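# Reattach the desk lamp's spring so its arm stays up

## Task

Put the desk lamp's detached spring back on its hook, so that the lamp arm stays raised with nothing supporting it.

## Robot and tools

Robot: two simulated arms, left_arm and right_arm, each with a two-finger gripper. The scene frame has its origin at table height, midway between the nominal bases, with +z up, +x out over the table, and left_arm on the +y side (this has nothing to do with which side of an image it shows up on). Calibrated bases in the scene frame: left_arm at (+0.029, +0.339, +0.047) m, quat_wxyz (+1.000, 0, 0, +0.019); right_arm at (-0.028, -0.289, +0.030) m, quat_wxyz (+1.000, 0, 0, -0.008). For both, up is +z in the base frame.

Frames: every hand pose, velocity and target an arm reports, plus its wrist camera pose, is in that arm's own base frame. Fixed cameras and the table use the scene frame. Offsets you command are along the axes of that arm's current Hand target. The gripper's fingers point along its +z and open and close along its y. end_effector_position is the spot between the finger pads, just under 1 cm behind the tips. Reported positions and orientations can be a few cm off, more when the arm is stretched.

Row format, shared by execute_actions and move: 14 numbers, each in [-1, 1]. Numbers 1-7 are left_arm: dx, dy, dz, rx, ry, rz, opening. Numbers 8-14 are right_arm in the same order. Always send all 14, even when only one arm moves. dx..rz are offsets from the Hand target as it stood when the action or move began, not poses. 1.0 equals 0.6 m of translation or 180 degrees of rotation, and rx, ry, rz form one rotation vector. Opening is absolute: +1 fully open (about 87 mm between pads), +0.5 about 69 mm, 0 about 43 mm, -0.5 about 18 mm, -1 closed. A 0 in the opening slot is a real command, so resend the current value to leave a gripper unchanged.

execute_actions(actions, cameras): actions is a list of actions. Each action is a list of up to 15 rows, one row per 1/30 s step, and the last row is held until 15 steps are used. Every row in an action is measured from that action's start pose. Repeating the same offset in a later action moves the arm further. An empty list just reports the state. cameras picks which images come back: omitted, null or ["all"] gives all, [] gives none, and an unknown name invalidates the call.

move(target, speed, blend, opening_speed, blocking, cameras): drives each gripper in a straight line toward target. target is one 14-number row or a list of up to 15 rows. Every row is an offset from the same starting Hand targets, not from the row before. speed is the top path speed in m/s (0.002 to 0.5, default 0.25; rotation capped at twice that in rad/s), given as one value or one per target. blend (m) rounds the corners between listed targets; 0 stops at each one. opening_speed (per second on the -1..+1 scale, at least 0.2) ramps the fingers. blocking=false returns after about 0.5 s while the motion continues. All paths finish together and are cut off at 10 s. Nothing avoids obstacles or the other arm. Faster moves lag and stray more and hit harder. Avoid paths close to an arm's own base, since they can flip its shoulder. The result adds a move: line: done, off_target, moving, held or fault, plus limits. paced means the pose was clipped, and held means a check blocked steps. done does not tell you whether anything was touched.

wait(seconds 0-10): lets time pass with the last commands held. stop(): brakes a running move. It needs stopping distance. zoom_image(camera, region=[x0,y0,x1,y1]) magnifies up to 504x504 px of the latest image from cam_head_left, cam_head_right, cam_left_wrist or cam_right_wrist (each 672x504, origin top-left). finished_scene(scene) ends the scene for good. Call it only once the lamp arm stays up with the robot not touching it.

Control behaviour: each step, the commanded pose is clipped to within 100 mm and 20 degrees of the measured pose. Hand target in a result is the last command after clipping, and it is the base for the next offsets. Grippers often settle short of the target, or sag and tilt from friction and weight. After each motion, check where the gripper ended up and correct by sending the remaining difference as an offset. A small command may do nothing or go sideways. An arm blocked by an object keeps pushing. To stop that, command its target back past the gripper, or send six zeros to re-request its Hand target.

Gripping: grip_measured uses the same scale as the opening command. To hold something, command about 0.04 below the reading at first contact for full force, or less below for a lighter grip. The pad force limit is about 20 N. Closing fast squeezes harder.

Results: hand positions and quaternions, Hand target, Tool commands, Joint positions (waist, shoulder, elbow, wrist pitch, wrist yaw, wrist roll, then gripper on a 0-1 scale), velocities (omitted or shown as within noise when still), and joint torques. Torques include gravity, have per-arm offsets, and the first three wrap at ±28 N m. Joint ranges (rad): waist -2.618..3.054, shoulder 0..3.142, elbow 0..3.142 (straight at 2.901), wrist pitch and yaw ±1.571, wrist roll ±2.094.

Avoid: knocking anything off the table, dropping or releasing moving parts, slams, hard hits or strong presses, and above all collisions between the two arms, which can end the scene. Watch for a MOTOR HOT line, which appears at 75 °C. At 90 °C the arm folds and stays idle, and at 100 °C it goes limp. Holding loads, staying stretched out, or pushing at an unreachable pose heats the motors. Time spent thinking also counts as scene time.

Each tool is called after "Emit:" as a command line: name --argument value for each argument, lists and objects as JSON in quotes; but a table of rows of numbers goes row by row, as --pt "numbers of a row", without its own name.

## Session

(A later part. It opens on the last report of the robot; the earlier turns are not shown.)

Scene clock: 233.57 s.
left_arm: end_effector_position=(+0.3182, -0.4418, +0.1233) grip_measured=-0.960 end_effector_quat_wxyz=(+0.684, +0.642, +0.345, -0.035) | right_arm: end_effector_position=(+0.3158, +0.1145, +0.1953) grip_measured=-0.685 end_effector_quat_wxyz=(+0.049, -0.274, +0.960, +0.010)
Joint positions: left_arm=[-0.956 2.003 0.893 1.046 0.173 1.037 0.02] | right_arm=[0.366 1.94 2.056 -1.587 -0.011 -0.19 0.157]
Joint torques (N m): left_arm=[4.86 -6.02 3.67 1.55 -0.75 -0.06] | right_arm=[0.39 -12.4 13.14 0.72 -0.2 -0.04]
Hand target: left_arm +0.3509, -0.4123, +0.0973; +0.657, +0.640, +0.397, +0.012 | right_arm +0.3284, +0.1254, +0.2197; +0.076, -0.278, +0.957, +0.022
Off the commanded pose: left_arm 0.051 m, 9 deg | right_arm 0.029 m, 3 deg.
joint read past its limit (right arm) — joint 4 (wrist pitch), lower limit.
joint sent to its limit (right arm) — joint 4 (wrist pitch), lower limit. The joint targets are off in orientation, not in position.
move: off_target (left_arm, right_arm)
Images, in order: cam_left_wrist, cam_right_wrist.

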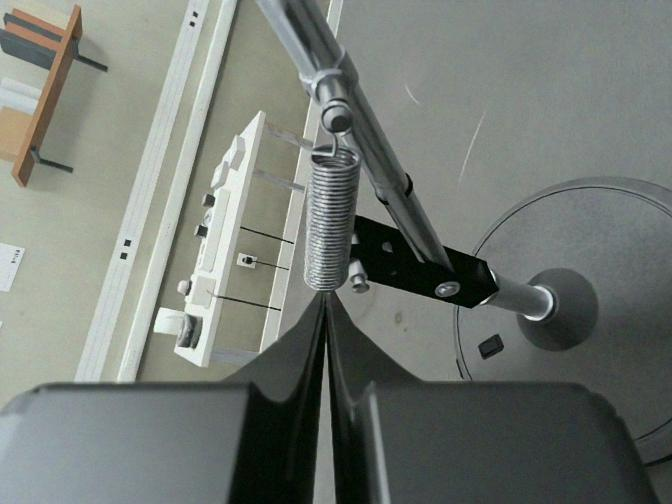

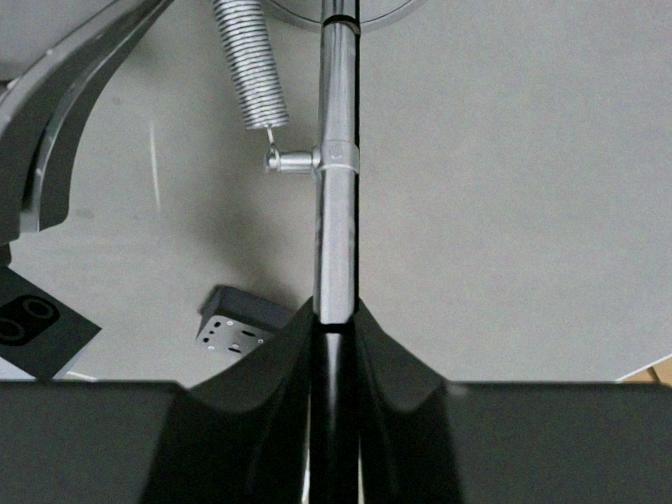

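Emit:
move --pt "-0.12 0 0.01 0 0 0 -1 0 0 0 0 0 0 -0.9" --pt "-0.12 0 0.01 0 0 0 0.1 0 0 0 0 0 0 -0.9" --pt "-0.12 0 -0.09 0 0 0 0.1 0 0 0 0 0 0 -0.9" --pt "-0.185 -0.084 -0.06 0 0 -0.33 0 0 0 0 0 0 0 -0.9" --pt "-0.185 -0.084 -0.007 0 0 -0.33 0 0 0 0 0 0 0 -0.9" --speed 0.13 --cameras '["cam_left_wrist","cam_right_wrist"]'

Scene clock: 251.37 s.
left_arm: end_effector_position=(+0.2438, -0.4703, +0.1039) grip_measured=+0.000 end_effector_quat_wxyz=(+0.571, +0.366, +0.666, -0.309) | right_arm: end_effector_position=(+0.3158, +0.1146, +0.1953) grip_measured=-0.685 end_effector_quat_wxyz=(+0.049, -0.274, +0.960, +0.010)
Joint positions: left_arm=[-1.136 1.924 0.905 0.862 -0.136 -0.015 0.5] | right_arm=[0.366 1.94 2.056 -1.587 -0.011 -0.19 0.157]
Joint torques (N m): left_arm=[0.46 -6.78 7.1 2.01 0 -0.17] | right_arm=[0.42 -12.41 13.11 0.73 -0.19 -0.04]
Hand target: left_arm +0.2479, -0.4760, +0.1113; +0.577, +0.359, +0.662, -0.315 | right_arm +0.3284, +0.1254, +0.2197; +0.076, -0.278, +0.957, +0.022
Off the commanded pose: left_arm 0.010 m, 1 deg | right_arm 0.030 m, 3 deg.
joint read past its limit (right arm) — joint 4 (wrist pitch), lower limit.
joint sent to its limit (right arm) — joint 4 (wrist pitch), lower limit. The joint targets are off in orientation, not in position.
move: off_target (right_arm); target 2's new opening was sent with left_arm's hand 0.021 m and 2 deg from that target; target 4's new opening was sent with left_arm's hand 0.016 m and 3 deg from that target
Images, in order: cam_left_wrist, cam_right_wrist.

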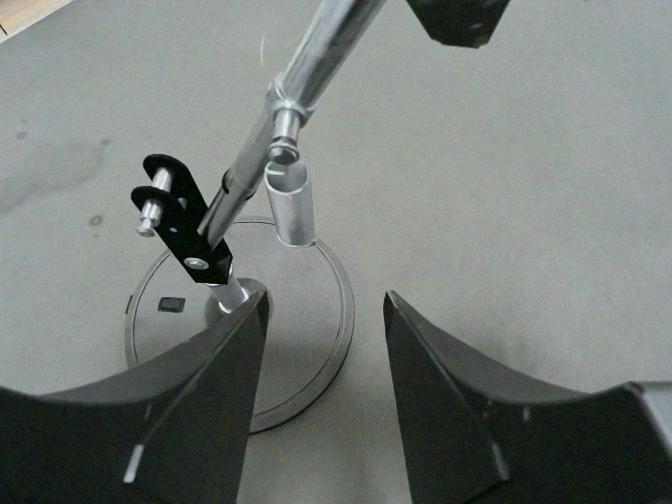

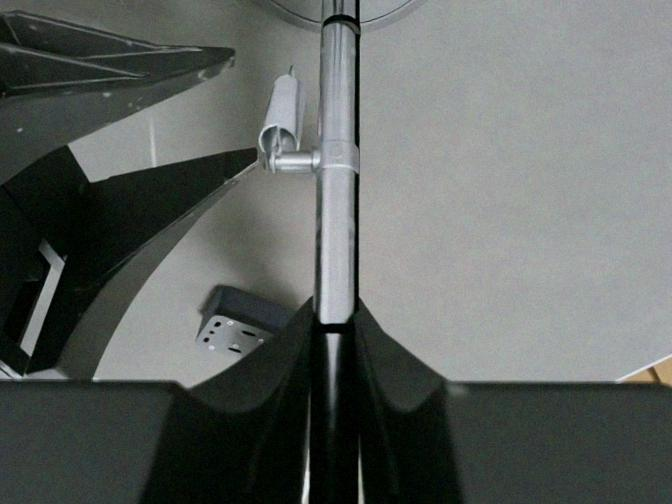

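Emit:
move --pt "-0.01 0.021 0.047 0 0 0 0 0 0 0 0 0 0 -0.9" --pt "-0.01 0.021 0.047 0 0 0 -1 0 0 0 0 0 0 -0.9" --pt "-0.01 0.027 0.034 0 0 0.02 -1 0 0 0 0 0 0 -0.9" --pt "-0.043 0.067 0.03 0 0 0.25 -1 0 0 0 0 0 0 -0.9" --pt "-0.043 0.112 0.026 0 0 0.31 -1 0 0 0 0 0 0 -0.9" --speed 0.1 --blend '[0,0,0.008,0.01,0]' --cameras '["cam_left_wrist","cam_right_wrist"]'

Emit:
zoom_image --camera "cam_left_wrist" --region '[230, 150, 430, 400]'

Scene clock: 263.40 s.
left_arm: end_effector_position=(+0.3044, -0.4660, +0.1230) grip_measured=-0.582 end_effector_quat_wxyz=(+0.651, +0.636, +0.413, -0.023) | right_arm: end_effector_position=(+0.3157, +0.1147, +0.1953) grip_measured=-0.685 end_effector_quat_wxyz=(+0.049, -0.274, +0.960, +0.010)
Joint positions: left_arm=[-1.063 1.99 1.007 0.831 -0.032 0.955 0.209] | right_arm=[0.366 1.94 2.056 -1.587 -0.012 -0.19 0.157]
Joint torques (N m): left_arm=[2.04 -10.17 4.68 1.92 -0.13 -0.1] | right_arm=[0.4 -12.41 13.12 0.72 -0.19 -0.04]
Motor temperatures (°C): left_arm=[27 52 49 37 27 25 27] | right_arm=[28 58 60 28 23 24 27]
Hand target: left_arm +0.3147, -0.4554, +0.1345; +0.657, +0.628, +0.417, -0.009 | right_arm +0.3284, +0.1254, +0.2197; +0.076, -0.278, +0.957, +0.022
Off the commanded pose: left_arm 0.019 m, 2 deg | right_arm 0.030 m, 3 deg.
joint read past its limit (right arm) — joint 4 (wrist pitch), lower limit.
joint sent to its limit (right arm) — joint 4 (wrist pitch), lower limit. The joint targets are off in orientation, not in position.
move: off_target (left_arm, right_arm)
Images, in order: cam_left_wrist, cam_right_wrist.

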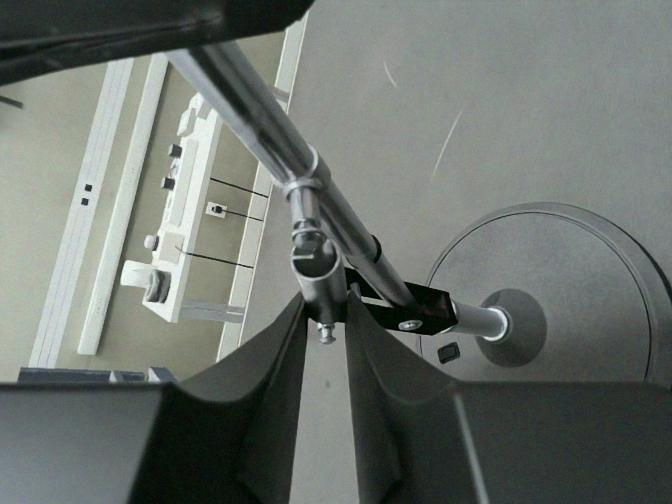

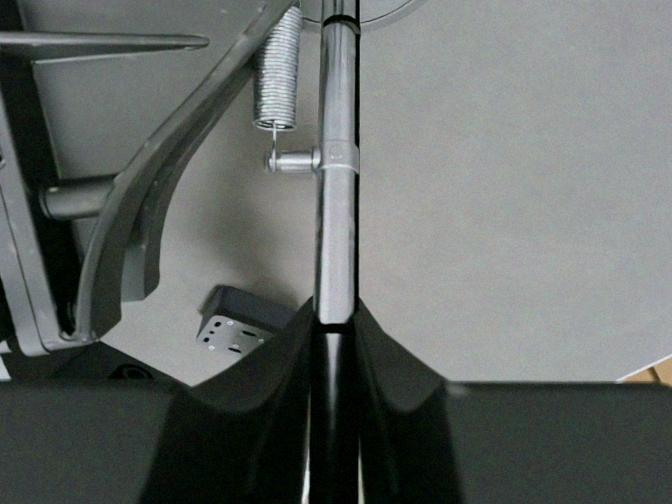

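Scaled by 2.016 from the camera's 672x504 image, which has a finer 960x720 frame.

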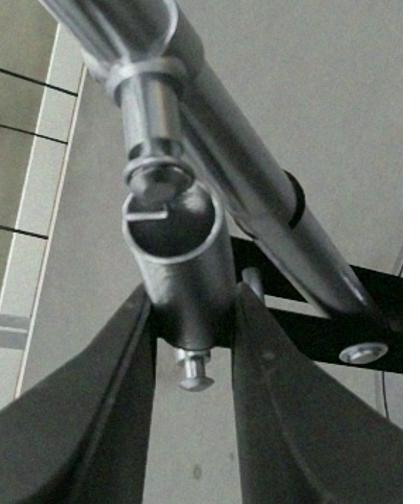

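Emit:
move --target '[0.11,0,-0.012,0,0,0,-1,0,0,0,0,0,0,-0.9]' --speed 0.08 --cameras '["cam_left_wrist"]'

Emit:
zoom_image --camera "cam_left_wrist" --region '[270, 230, 390, 380]'

Scene clock: 268.53 s.
left_arm: end_effector_position=(+0.3129, -0.4499, +0.1277) grip_measured=-0.582 end_effector_quat_wxyz=(+0.685, +0.633, +0.355, -0.067) | right_arm: end_effector_position=(+0.3157, +0.1147, +0.1953) grip_measured=-0.685 end_effector_quat_wxyz=(+0.049, -0.274, +0.960, +0.010)
Joint positions: left_arm=[-0.963 1.999 0.913 1.032 0.194 0.972 0.209] | right_arm=[0.366 1.94 2.056 -1.587 -0.012 -0.19 0.157]
Joint torques (N m): left_arm=[5.79 -6 3.64 1.49 -0.91 -0.04] | right_arm=[0.39 -12.4 13.11 0.73 -0.19 -0.04]
Hand target: left_arm +0.3538, -0.4156, +0.0985; +0.657, +0.628, +0.417, -0.009 | right_arm +0.3284, +0.1254, +0.2197; +0.076, -0.278, +0.957, +0.022
Off the commanded pose: left_arm 0.061 m, 10 deg | right_arm 0.030 m, 3 deg.
joint read past its limit (right arm) — joint 4 (wrist pitch), lower limit.
joint sent to its limit (right arm) — joint 4 (wrist pitch), lower limit. The joint targets are off in orientation, not in position.
move: off_target (left_arm, right_arm)
Images, in order: cam_left_wrist.

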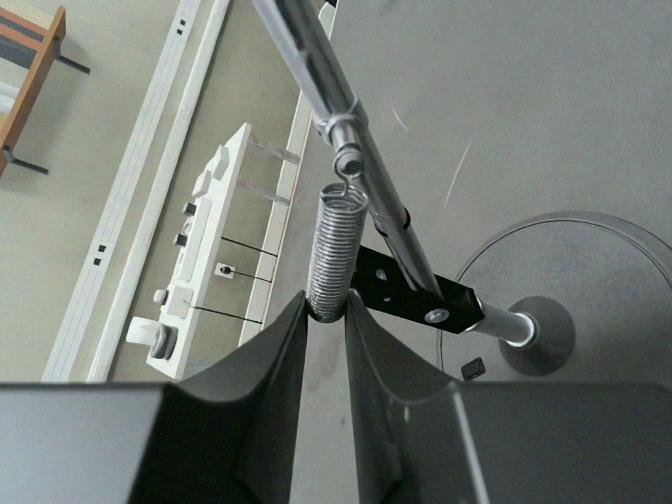

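Scaled by 3.360 from the camera's 672x504 image, which has a finer 960x720 frame.

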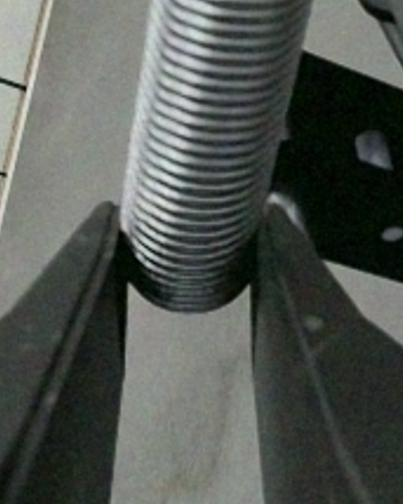

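Emit:
move --target '[0.04,-0.026,0.01,0,0,0,-1,0,0,0,0,0,0,-0.9]' --speed 0.08 --cameras '["cam_left_wrist"]'

Emit:
zoom_image --camera "cam_left_wrist" --region '[270, 230, 390, 380]'

Scene clock: 273.50 s.
left_arm: end_effector_position=(+0.3209, -0.4468, +0.1160) grip_measured=-0.582 end_effector_quat_wxyz=(+0.702, +0.623, +0.339, -0.066) | right_arm: end_effector_position=(+0.3208, +0.1173, +0.1937) grip_measured=-0.685 end_effector_quat_wxyz=(+0.058, -0.273, +0.960, +0.013)
Joint positions: left_arm=[-0.936 2.08 0.9 1.175 0.23 0.98 0.209] | right_arm=[0.366 1.944 2.056 -1.566 -0.015 -0.187 0.157]
Joint torques (N m): left_arm=[5.94 -5.38 3.44 1.04 -0.98 -0.06] | right_arm=[0.39 -12.9 13.12 0.54 -0.15 -0.07]
Hand target: left_arm +0.3644, -0.4116, +0.0716; +0.657, +0.627, +0.417, -0.009 | right_arm +0.3284, +0.1254, +0.2197; +0.076, -0.278, +0.957, +0.022
Off the commanded pose: left_arm 0.071 m, 12 deg | right_arm 0.028 m, 2 deg.
joint read past its limit (right arm) — joint 4 (wrist pitch), lower limit.
joint sent to its limit (right arm) — joint 4 (wrist pitch), lower limit. The joint targets are off in orientation, not in position.
move: off_target (left_arm, right_arm)
Images, in order: cam_left_wrist.

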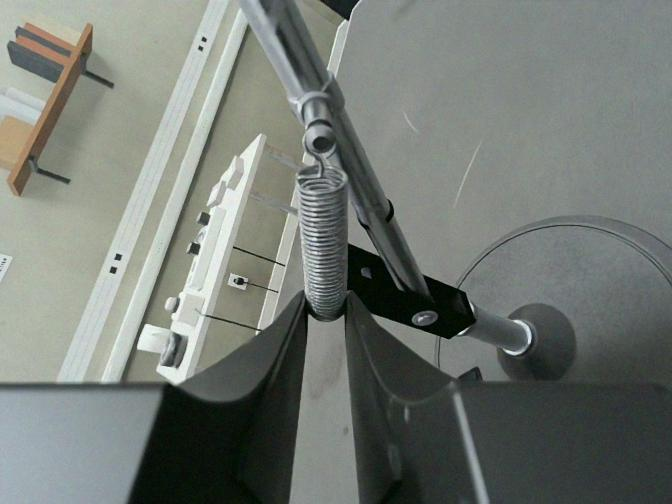

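Scaled by 3.360 from the camera's 672x504 image, which has a finer 960x720 frame.

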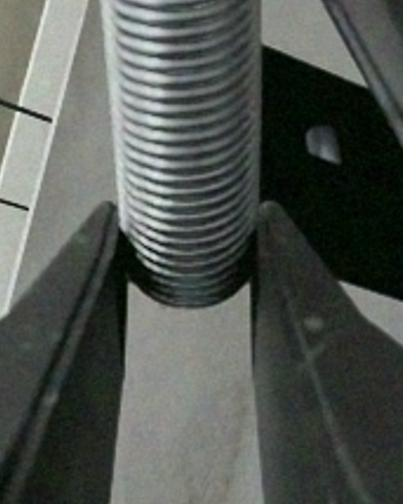

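Emit:
move --target '[0.045,-0.02,-0.004,0,0,0,-1,0,0,0,0,0,0,-0.9]' --speed 0.08 --cameras '["cam_left_wrist"]'

Emit:
zoom_image --camera "cam_left_wrist" --region '[270, 230, 390, 380]'

Scene clock: 282.67 s.
left_arm: end_effector_position=(+0.3233, -0.4398, +0.1099) grip_measured=-0.582 end_effector_quat_wxyz=(+0.722, +0.614, +0.311, -0.070) | right_arm: end_effector_position=(+0.3208, +0.1173, +0.1937) grip_measured=-0.685 end_effector_quat_wxyz=(+0.058, -0.273, +0.960, +0.013)
Joint positions: left_arm=[-0.905 2.143 0.872 1.325 0.294 0.989 0.209] | right_arm=[0.366 1.944 2.056 -1.566 -0.015 -0.187 0.157]
Joint torques (N m): left_arm=[6.84 -4.89 2.1 0.65 -1.2 -0.1] | right_arm=[0.39 -12.89 13.14 0.54 -0.16 -0.08]
Hand target: left_arm +0.3743, -0.3983, +0.0470; +0.657, +0.627, +0.417, -0.009 | right_arm +0.3284, +0.1254, +0.2197; +0.076, -0.278, +0.957, +0.022
Off the commanded pose: left_arm 0.091 m, 16 deg | right_arm 0.028 m, 2 deg.
joint read past its limit (right arm) — joint 4 (wrist pitch), lower limit.
joint sent to its limit (right arm) — joint 4 (wrist pitch), lower limit. The joint targets are off in orientation, not in position.
move: off_target (left_arm, right_arm)
Images, in order: cam_left_wrist.

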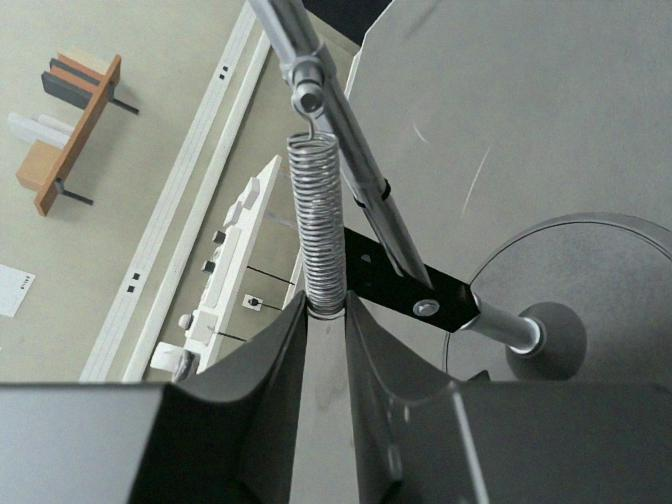

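Scaled by 3.360 from the camera's 672x504 image, which has a finer 960x720 frame.

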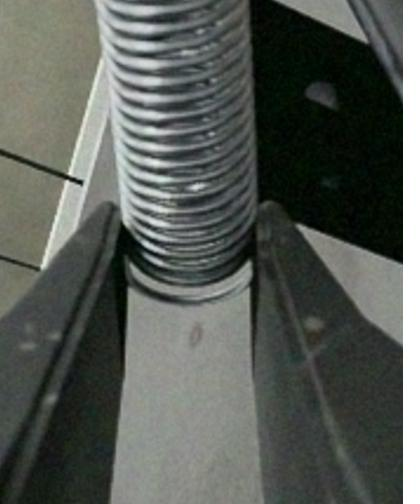

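Emit:
move --target '[0.003,0.0,0.035,0,0,0,-1,0,0,0,0,0,0,-0.9]' --speed 0.07 --cameras '["cam_left_wrist"]'

Emit:
zoom_image --camera "cam_left_wrist" --region '[270, 230, 390, 380]'

Scene clock: 286.13 s.
left_arm: end_effector_position=(+0.3306, -0.4499, +0.1087) grip_measured=-0.582 end_effector_quat_wxyz=(+0.729, +0.610, +0.304, -0.069) | right_arm: end_effector_position=(+0.3208, +0.1174, +0.1937) grip_measured=-0.685 end_effector_quat_wxyz=(+0.058, -0.273, +0.960, +0.013)
Joint positions: left_arm=[-0.905 2.193 0.929 1.338 0.298 0.992 0.209] | right_arm=[0.366 1.944 2.056 -1.566 -0.015 -0.187 0.157]
Joint torques (N m): left_arm=[6.64 -5.08 3.59 0.31 -1.23 -0.11] | right_arm=[0.4 -12.9 13.12 0.53 -0.16 -0.07]
Hand target: left_arm +0.3868, -0.4148, +0.0431; +0.657, +0.627, +0.417, -0.009 | right_arm +0.3284, +0.1254, +0.2197; +0.076, -0.278, +0.957, +0.022
Off the commanded pose: left_arm 0.093 m, 17 deg | right_arm 0.028 m, 2 deg.
joint read past its limit (right arm) — joint 4 (wrist pitch), lower limit.
joint sent to its limit (right arm) — joint 4 (wrist pitch), lower limit. The joint targets are off in orientation, not in position.
move: off_target (left_arm, right_arm)
Images, in order: cam_left_wrist.

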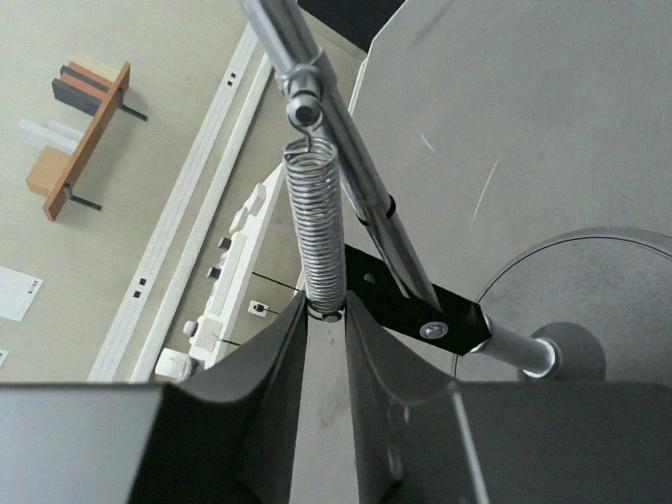

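Scaled by 3.360 from the camera's 672x504 image, which has a finer 960x720 frame.

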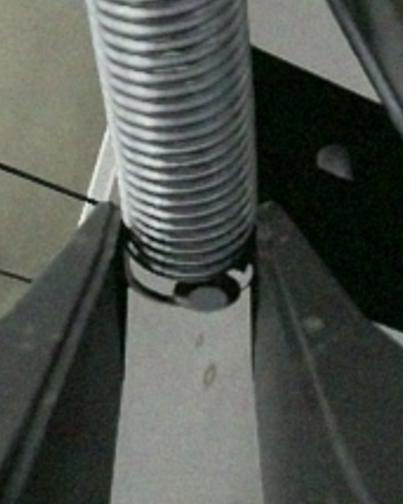

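Emit:
move --pt "0.004 -0.005 0.016 0 0 0 -1 0 0 0 0 0 0 -0.9" --pt "-0.045 -0.005 0.012 0 0 0 -1 0 0 0 0 0 0 -0.9" --speed 0.08 --cameras '["cam_left_wrist"]'

Emit:
zoom_image --camera "cam_left_wrist" --region '[270, 230, 390, 380]'

Scene clock: 290.20 s.
left_arm: end_effector_position=(+0.3388, -0.4551, +0.1053) grip_measured=-0.582 end_effector_quat_wxyz=(+0.728, +0.603, +0.323, -0.050) | right_arm: end_effector_position=(+0.3280, +0.1191, +0.1919) grip_measured=-0.685 end_effector_quat_wxyz=(+0.069, -0.272, +0.960, +0.011)
Joint positions: left_arm=[-0.922 2.216 0.969 1.314 0.224 0.995 0.209] | right_arm=[0.366 1.949 2.056 -1.538 -0.009 -0.187 0.157]
Joint torques (N m): left_arm=[2.82 -7.69 4.42 0.08 -1.1 -0.2] | right_arm=[0.39 -13.33 13.22 0.31 -0.22 -0.08]
Motor temperatures (°C): left_arm=[29 50 47 33 29 25 28] | right_arm=[28 63 59 28 23 24 27]
Hand target: left_arm +0.3714, -0.4352, +0.0546; +0.657, +0.628, +0.417, -0.009 | right_arm +0.3284, +0.1255, +0.2197; +0.076, -0.278, +0.957, +0.022
Off the commanded pose: left_arm 0.063 m, 15 deg | right_arm 0.029 m, 2 deg.
joint sent to its limit (right arm) — joint 4 (wrist pitch), lower limit. The joint targets are off in orientation, not in position.
move: off_target (left_arm, right_arm)
Images, in order: cam_left_wrist.

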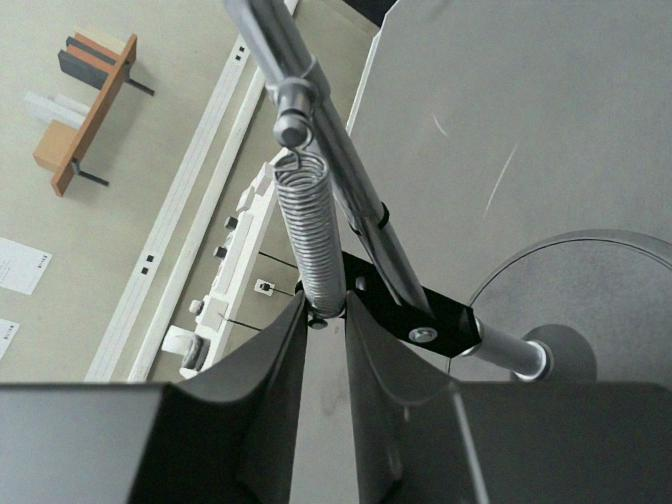

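Scaled by 3.360 from the camera's 672x504 image, which has a finer 960x720 frame.

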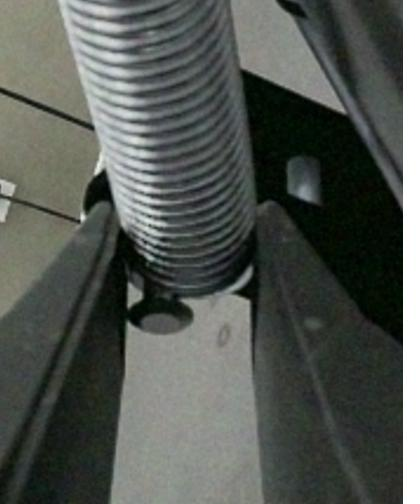

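Emit:
move --pt "-0.03 0.006 0 0 0 0 -1 0 0 0 0 0 0 -0.9" --pt "-0.03 0.006 0 0 0 0 -0.3 0 0 0 0 0 0 -0.9" --speed 0.08 --opening_speed 0.5 --cameras '["cam_left_wrist"]'

Emit:
zoom_image --camera "cam_left_wrist" --region '[200, 150, 420, 370]'

Scene clock: 297.10 s.
left_arm: end_effector_position=(+0.3548, -0.4421, +0.0625) grip_measured=-0.300 end_effector_quat_wxyz=(+0.651, +0.636, +0.413, -0.012) | right_arm: end_effector_position=(+0.3295, +0.1182, +0.1918) grip_measured=-0.685 end_effector_quat_wxyz=(+0.071, -0.272, +0.960, +0.007)
Joint positions: left_arm=[-0.931 2.193 1.005 1.035 0.082 0.99 0.35] | right_arm=[0.366 1.949 2.056 -1.534 -0.002 -0.187 0.158]
Joint torques (N m): left_arm=[0.58 -8.06 6.27 1.99 -0.09 -0.25] | right_arm=[0.36 -13.34 13.24 0.28 -0.3 -0.08]
Hand target: left_arm +0.3616, -0.4438, +0.0679; +0.657, +0.628, +0.417, -0.009 | right_arm +0.3284, +0.1254, +0.2197; +0.076, -0.278, +0.957, +0.022
Off the commanded pose: left_arm 0.009 m, 1 deg | right_arm 0.029 m, 2 deg.
joint sent to its limit (right arm) — joint 4 (wrist pitch), lower limit. The joint targets are off in orientation, not in position.
move: off_target (right_arm); target 2's new opening was sent with left_arm's hand 0.049 m and 11 deg from that target
Images, in order: cam_left_wrist.

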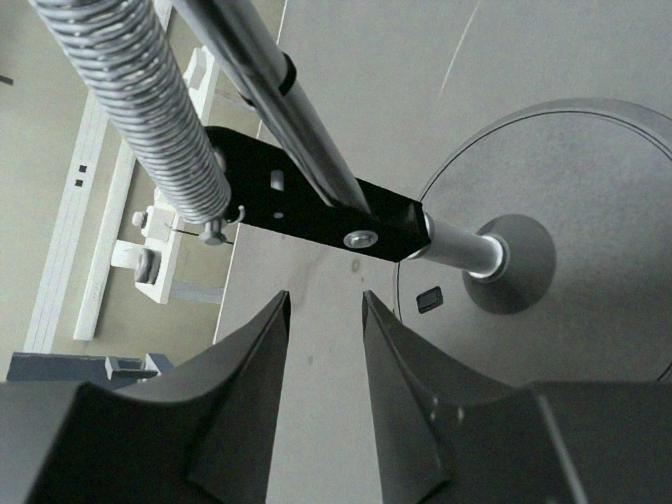

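Scaled by 2.291 from the camera's 672x504 image, which has a finer 960x720 frame.

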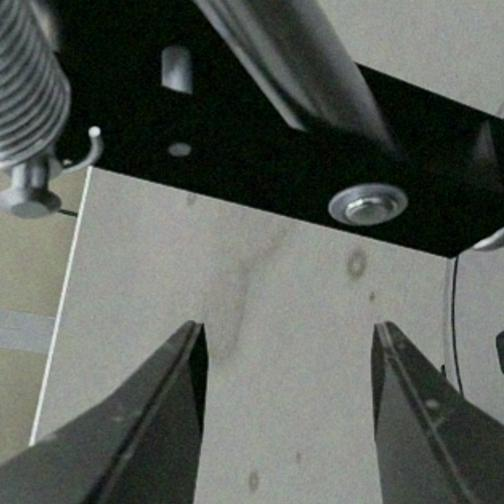

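Emit:
move --pt "0 0 -0.15 0 0 0 -0.2 0 0 0.03 0 0 0 -0.8" --pt "0 0 -0.25 0 0 0 -0.2 0 0 0.03 0 0 0 -0.3" --pt "0 0 -0.3 0 0 0 -0.2 0 0 -0.1 0 0 0 0.1" --speed 0.12 --opening_speed 0.5

Scene clock: 303.97 s.
left_arm: end_effector_position=(+0.2626, -0.2940, +0.0793) grip_measured=-0.200 end_effector_quat_wxyz=(+0.642, +0.638, +0.426, -0.009) | right_arm: end_effector_position=(+0.3236, +0.1198, +0.2672) grip_measured=+0.100 end_effector_quat_wxyz=(+0.190, -0.270, +0.944, +0.028)
Joint positions: left_arm=[-0.877 1.668 0.282 1.208 0.118 0.989 0.4] | right_arm=[0.366 1.806 2.172 -1.55 -0.022 -0.187 0.55]
Joint torques (N m): left_arm=[0.94 -6.04 3.59 2.17 0.11 -0.16] | right_arm=[0.12 -9.81 8.54 0.81 -0.04 -0.07]
Hand target: left_arm +0.2648, -0.2940, +0.0922; +0.657, +0.628, +0.417, -0.009 | right_arm +0.3203, +0.1204, +0.2788; +0.076, -0.278, +0.957, +0.022
Off the commanded pose: left_arm 0.013 m, 2 deg | right_arm 0.012 m, 13 deg.
joint sent to its limit (right arm) — joint 4 (wrist pitch), lower limit. The joint targets are off in orientation, not in position.
move: off_target (left_arm, right_arm); target 2's new opening was sent with right_arm's hand 0.014 m and 2 deg from that target; target 3's new opening was sent with right_arm's hand 0.012 m and 13 deg from that target

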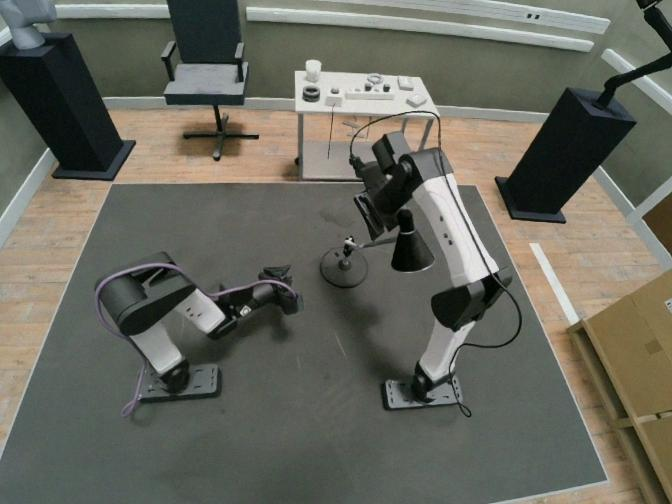

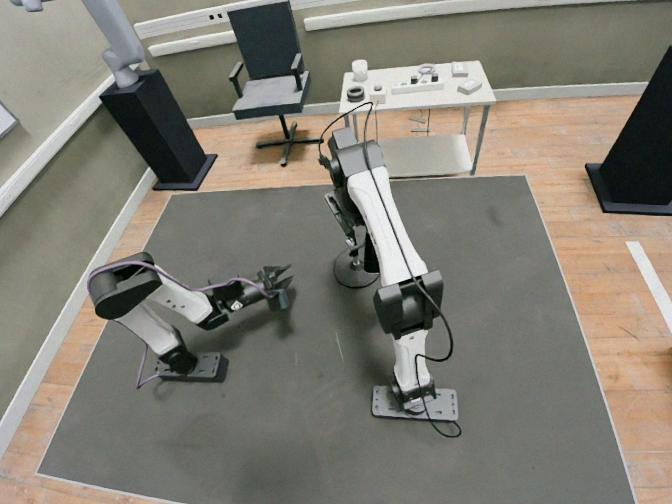

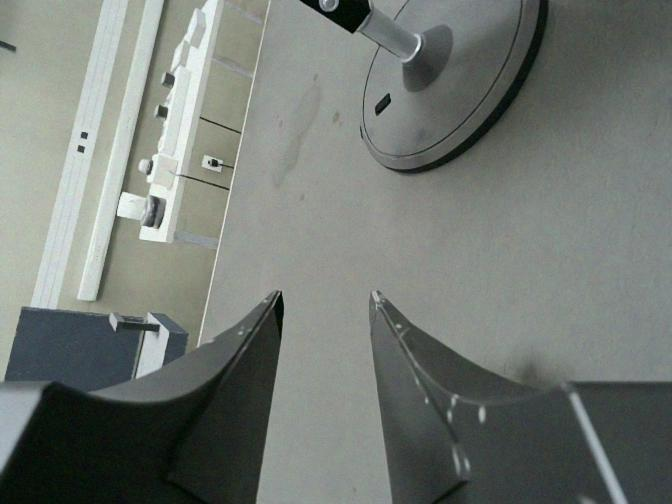

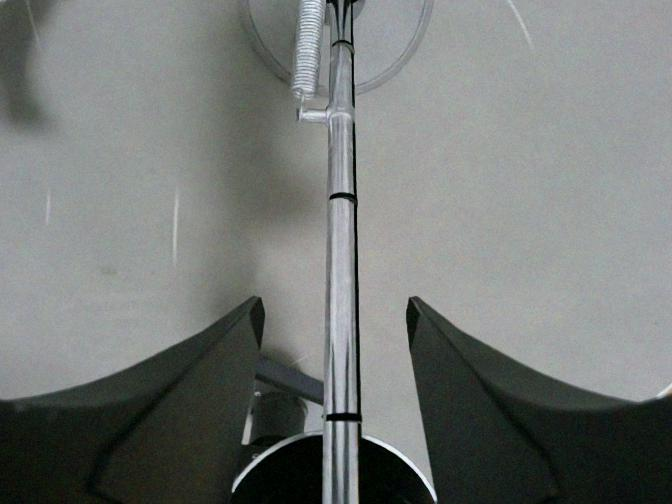

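Emit:
move --target '[0,0,0,0,0,0,-0.2,-0.1,0,-0.15,0,0,0,0.1]' --speed 0.15 --cameras '["cam_head_left","cam_right_wrist"]'

Scene clock: 307.53 s.
left_arm: end_effector_position=(+0.2625, -0.2941, +0.0793) grip_measured=-0.200 end_effector_quat_wxyz=(+0.642, +0.638, +0.425, -0.009) | right_arm: end_effector_position=(+0.3588, +0.1422, +0.3741) grip_measured=+0.100 end_effector_quat_wxyz=(+0.383, -0.265, +0.883, +0.049)
Joint positions: left_arm=[-0.877 1.668 0.282 1.208 0.118 0.989 0.4] | right_arm=[0.387 1.896 2.674 -1.555 -0.022 -0.187 0.55]
Joint torques (N m): left_arm=[0.94 -6.04 3.6 2.17 0.11 -0.16] | right_arm=[0.42 -6.89 6.9 1.35 0.06 0.08]
Hand target: left_arm +0.2648, -0.2940, +0.0922; +0.657, +0.628, +0.417, -0.009 | right_arm +0.3585, +0.1444, +0.3772; +0.218, -0.275, +0.936, +0.035
Off the commanded pose: left_arm 0.013 m, 2 deg | right_arm 0.004 m, 37 deg; orientation clipped.
joint sent to its limit (right arm) — joint 4 (wrist pitch), lower limit. The joint targets are off in orientation, not in position.
move: off_target (left_arm, right_arm); limits=paced
Images, in order: cam_head_left, cam_right_wrist.

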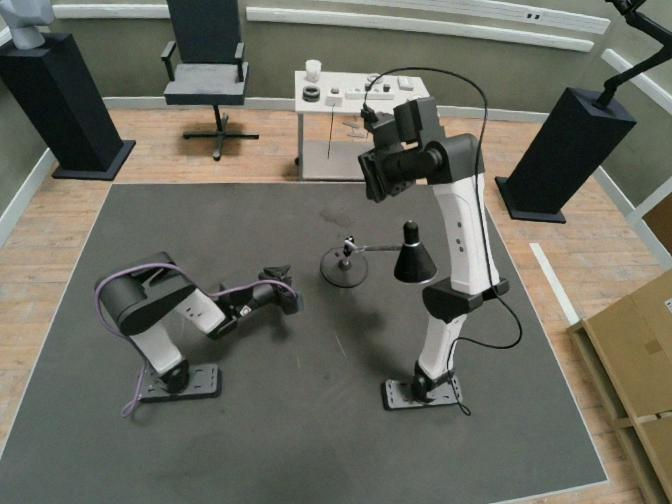

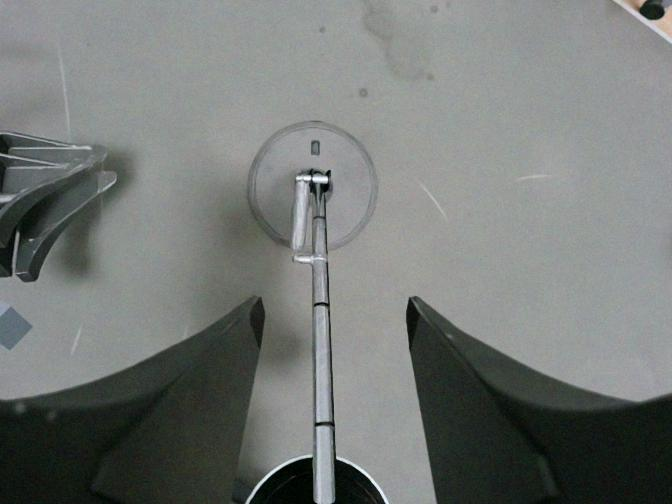

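Emit:
move --target '[0,0,0,0,0,0,-0.2,0,-0.25,0,0,0,0,0.1]' --speed 0.12 --cameras '["cam_head_left","cam_head_right"]'

Scene clock: 312.43 s.
left_arm: end_effector_position=(+0.2625, -0.2941, +0.0793) grip_measured=-0.200 end_effector_quat_wxyz=(+0.642, +0.638, +0.425, -0.010) | right_arm: end_effector_position=(+0.4320, +0.0179, +0.3774) grip_measured=+0.100 end_effector_quat_wxyz=(+0.428, -0.242, +0.871, -0.008)
Joint positions: left_arm=[-0.877 1.668 0.282 1.208 0.119 0.989 0.4] | right_arm=[0.006 2.039 2.844 -1.508 -0.19 -0.449 0.55]
Joint torques (N m): left_arm=[0.94 -6.05 3.6 2.17 0.11 -0.16] | right_arm=[-0.39 -8.05 7.01 1.7 -0.14 -0.17]
Hand target: left_arm +0.2648, -0.2940, +0.0922; +0.657, +0.628, +0.417, -0.009 | right_arm +0.4380, +0.0176, +0.3855; +0.267, -0.269, +0.925, +0.025
Off the commanded pose: left_arm 0.013 m, 2 deg | right_arm 0.010 m, 26 deg; orientation clipped.
elbow stopped short (right arm): the move would have taken joint 3 (elbow) straighter than the controller allows.
move: off_target (left_arm, right_arm); limits=paced
Images, in order: cam_head_left, cam_head_right.

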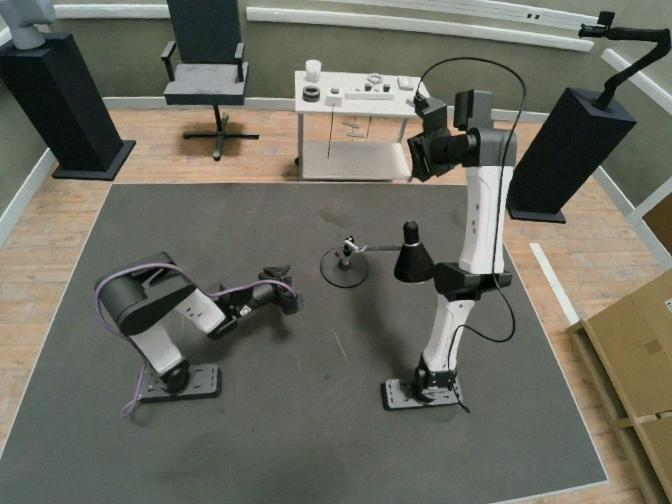

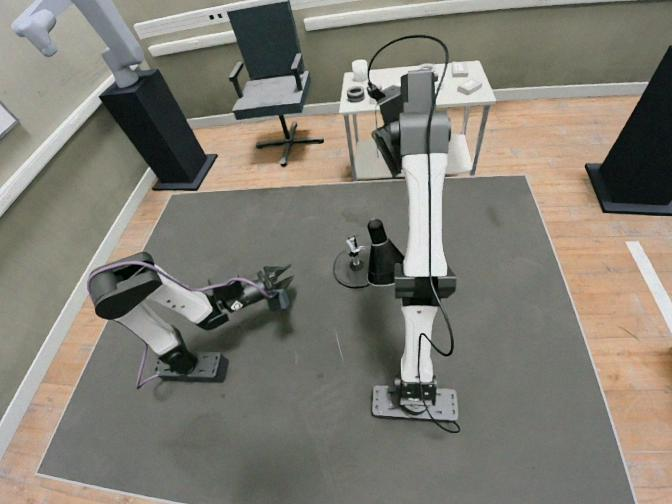

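The shade didn't move when the right arm did, so the lamp is holding itself up.

Emit:
finished_scene --scene 2

The scene is finished: the task was done.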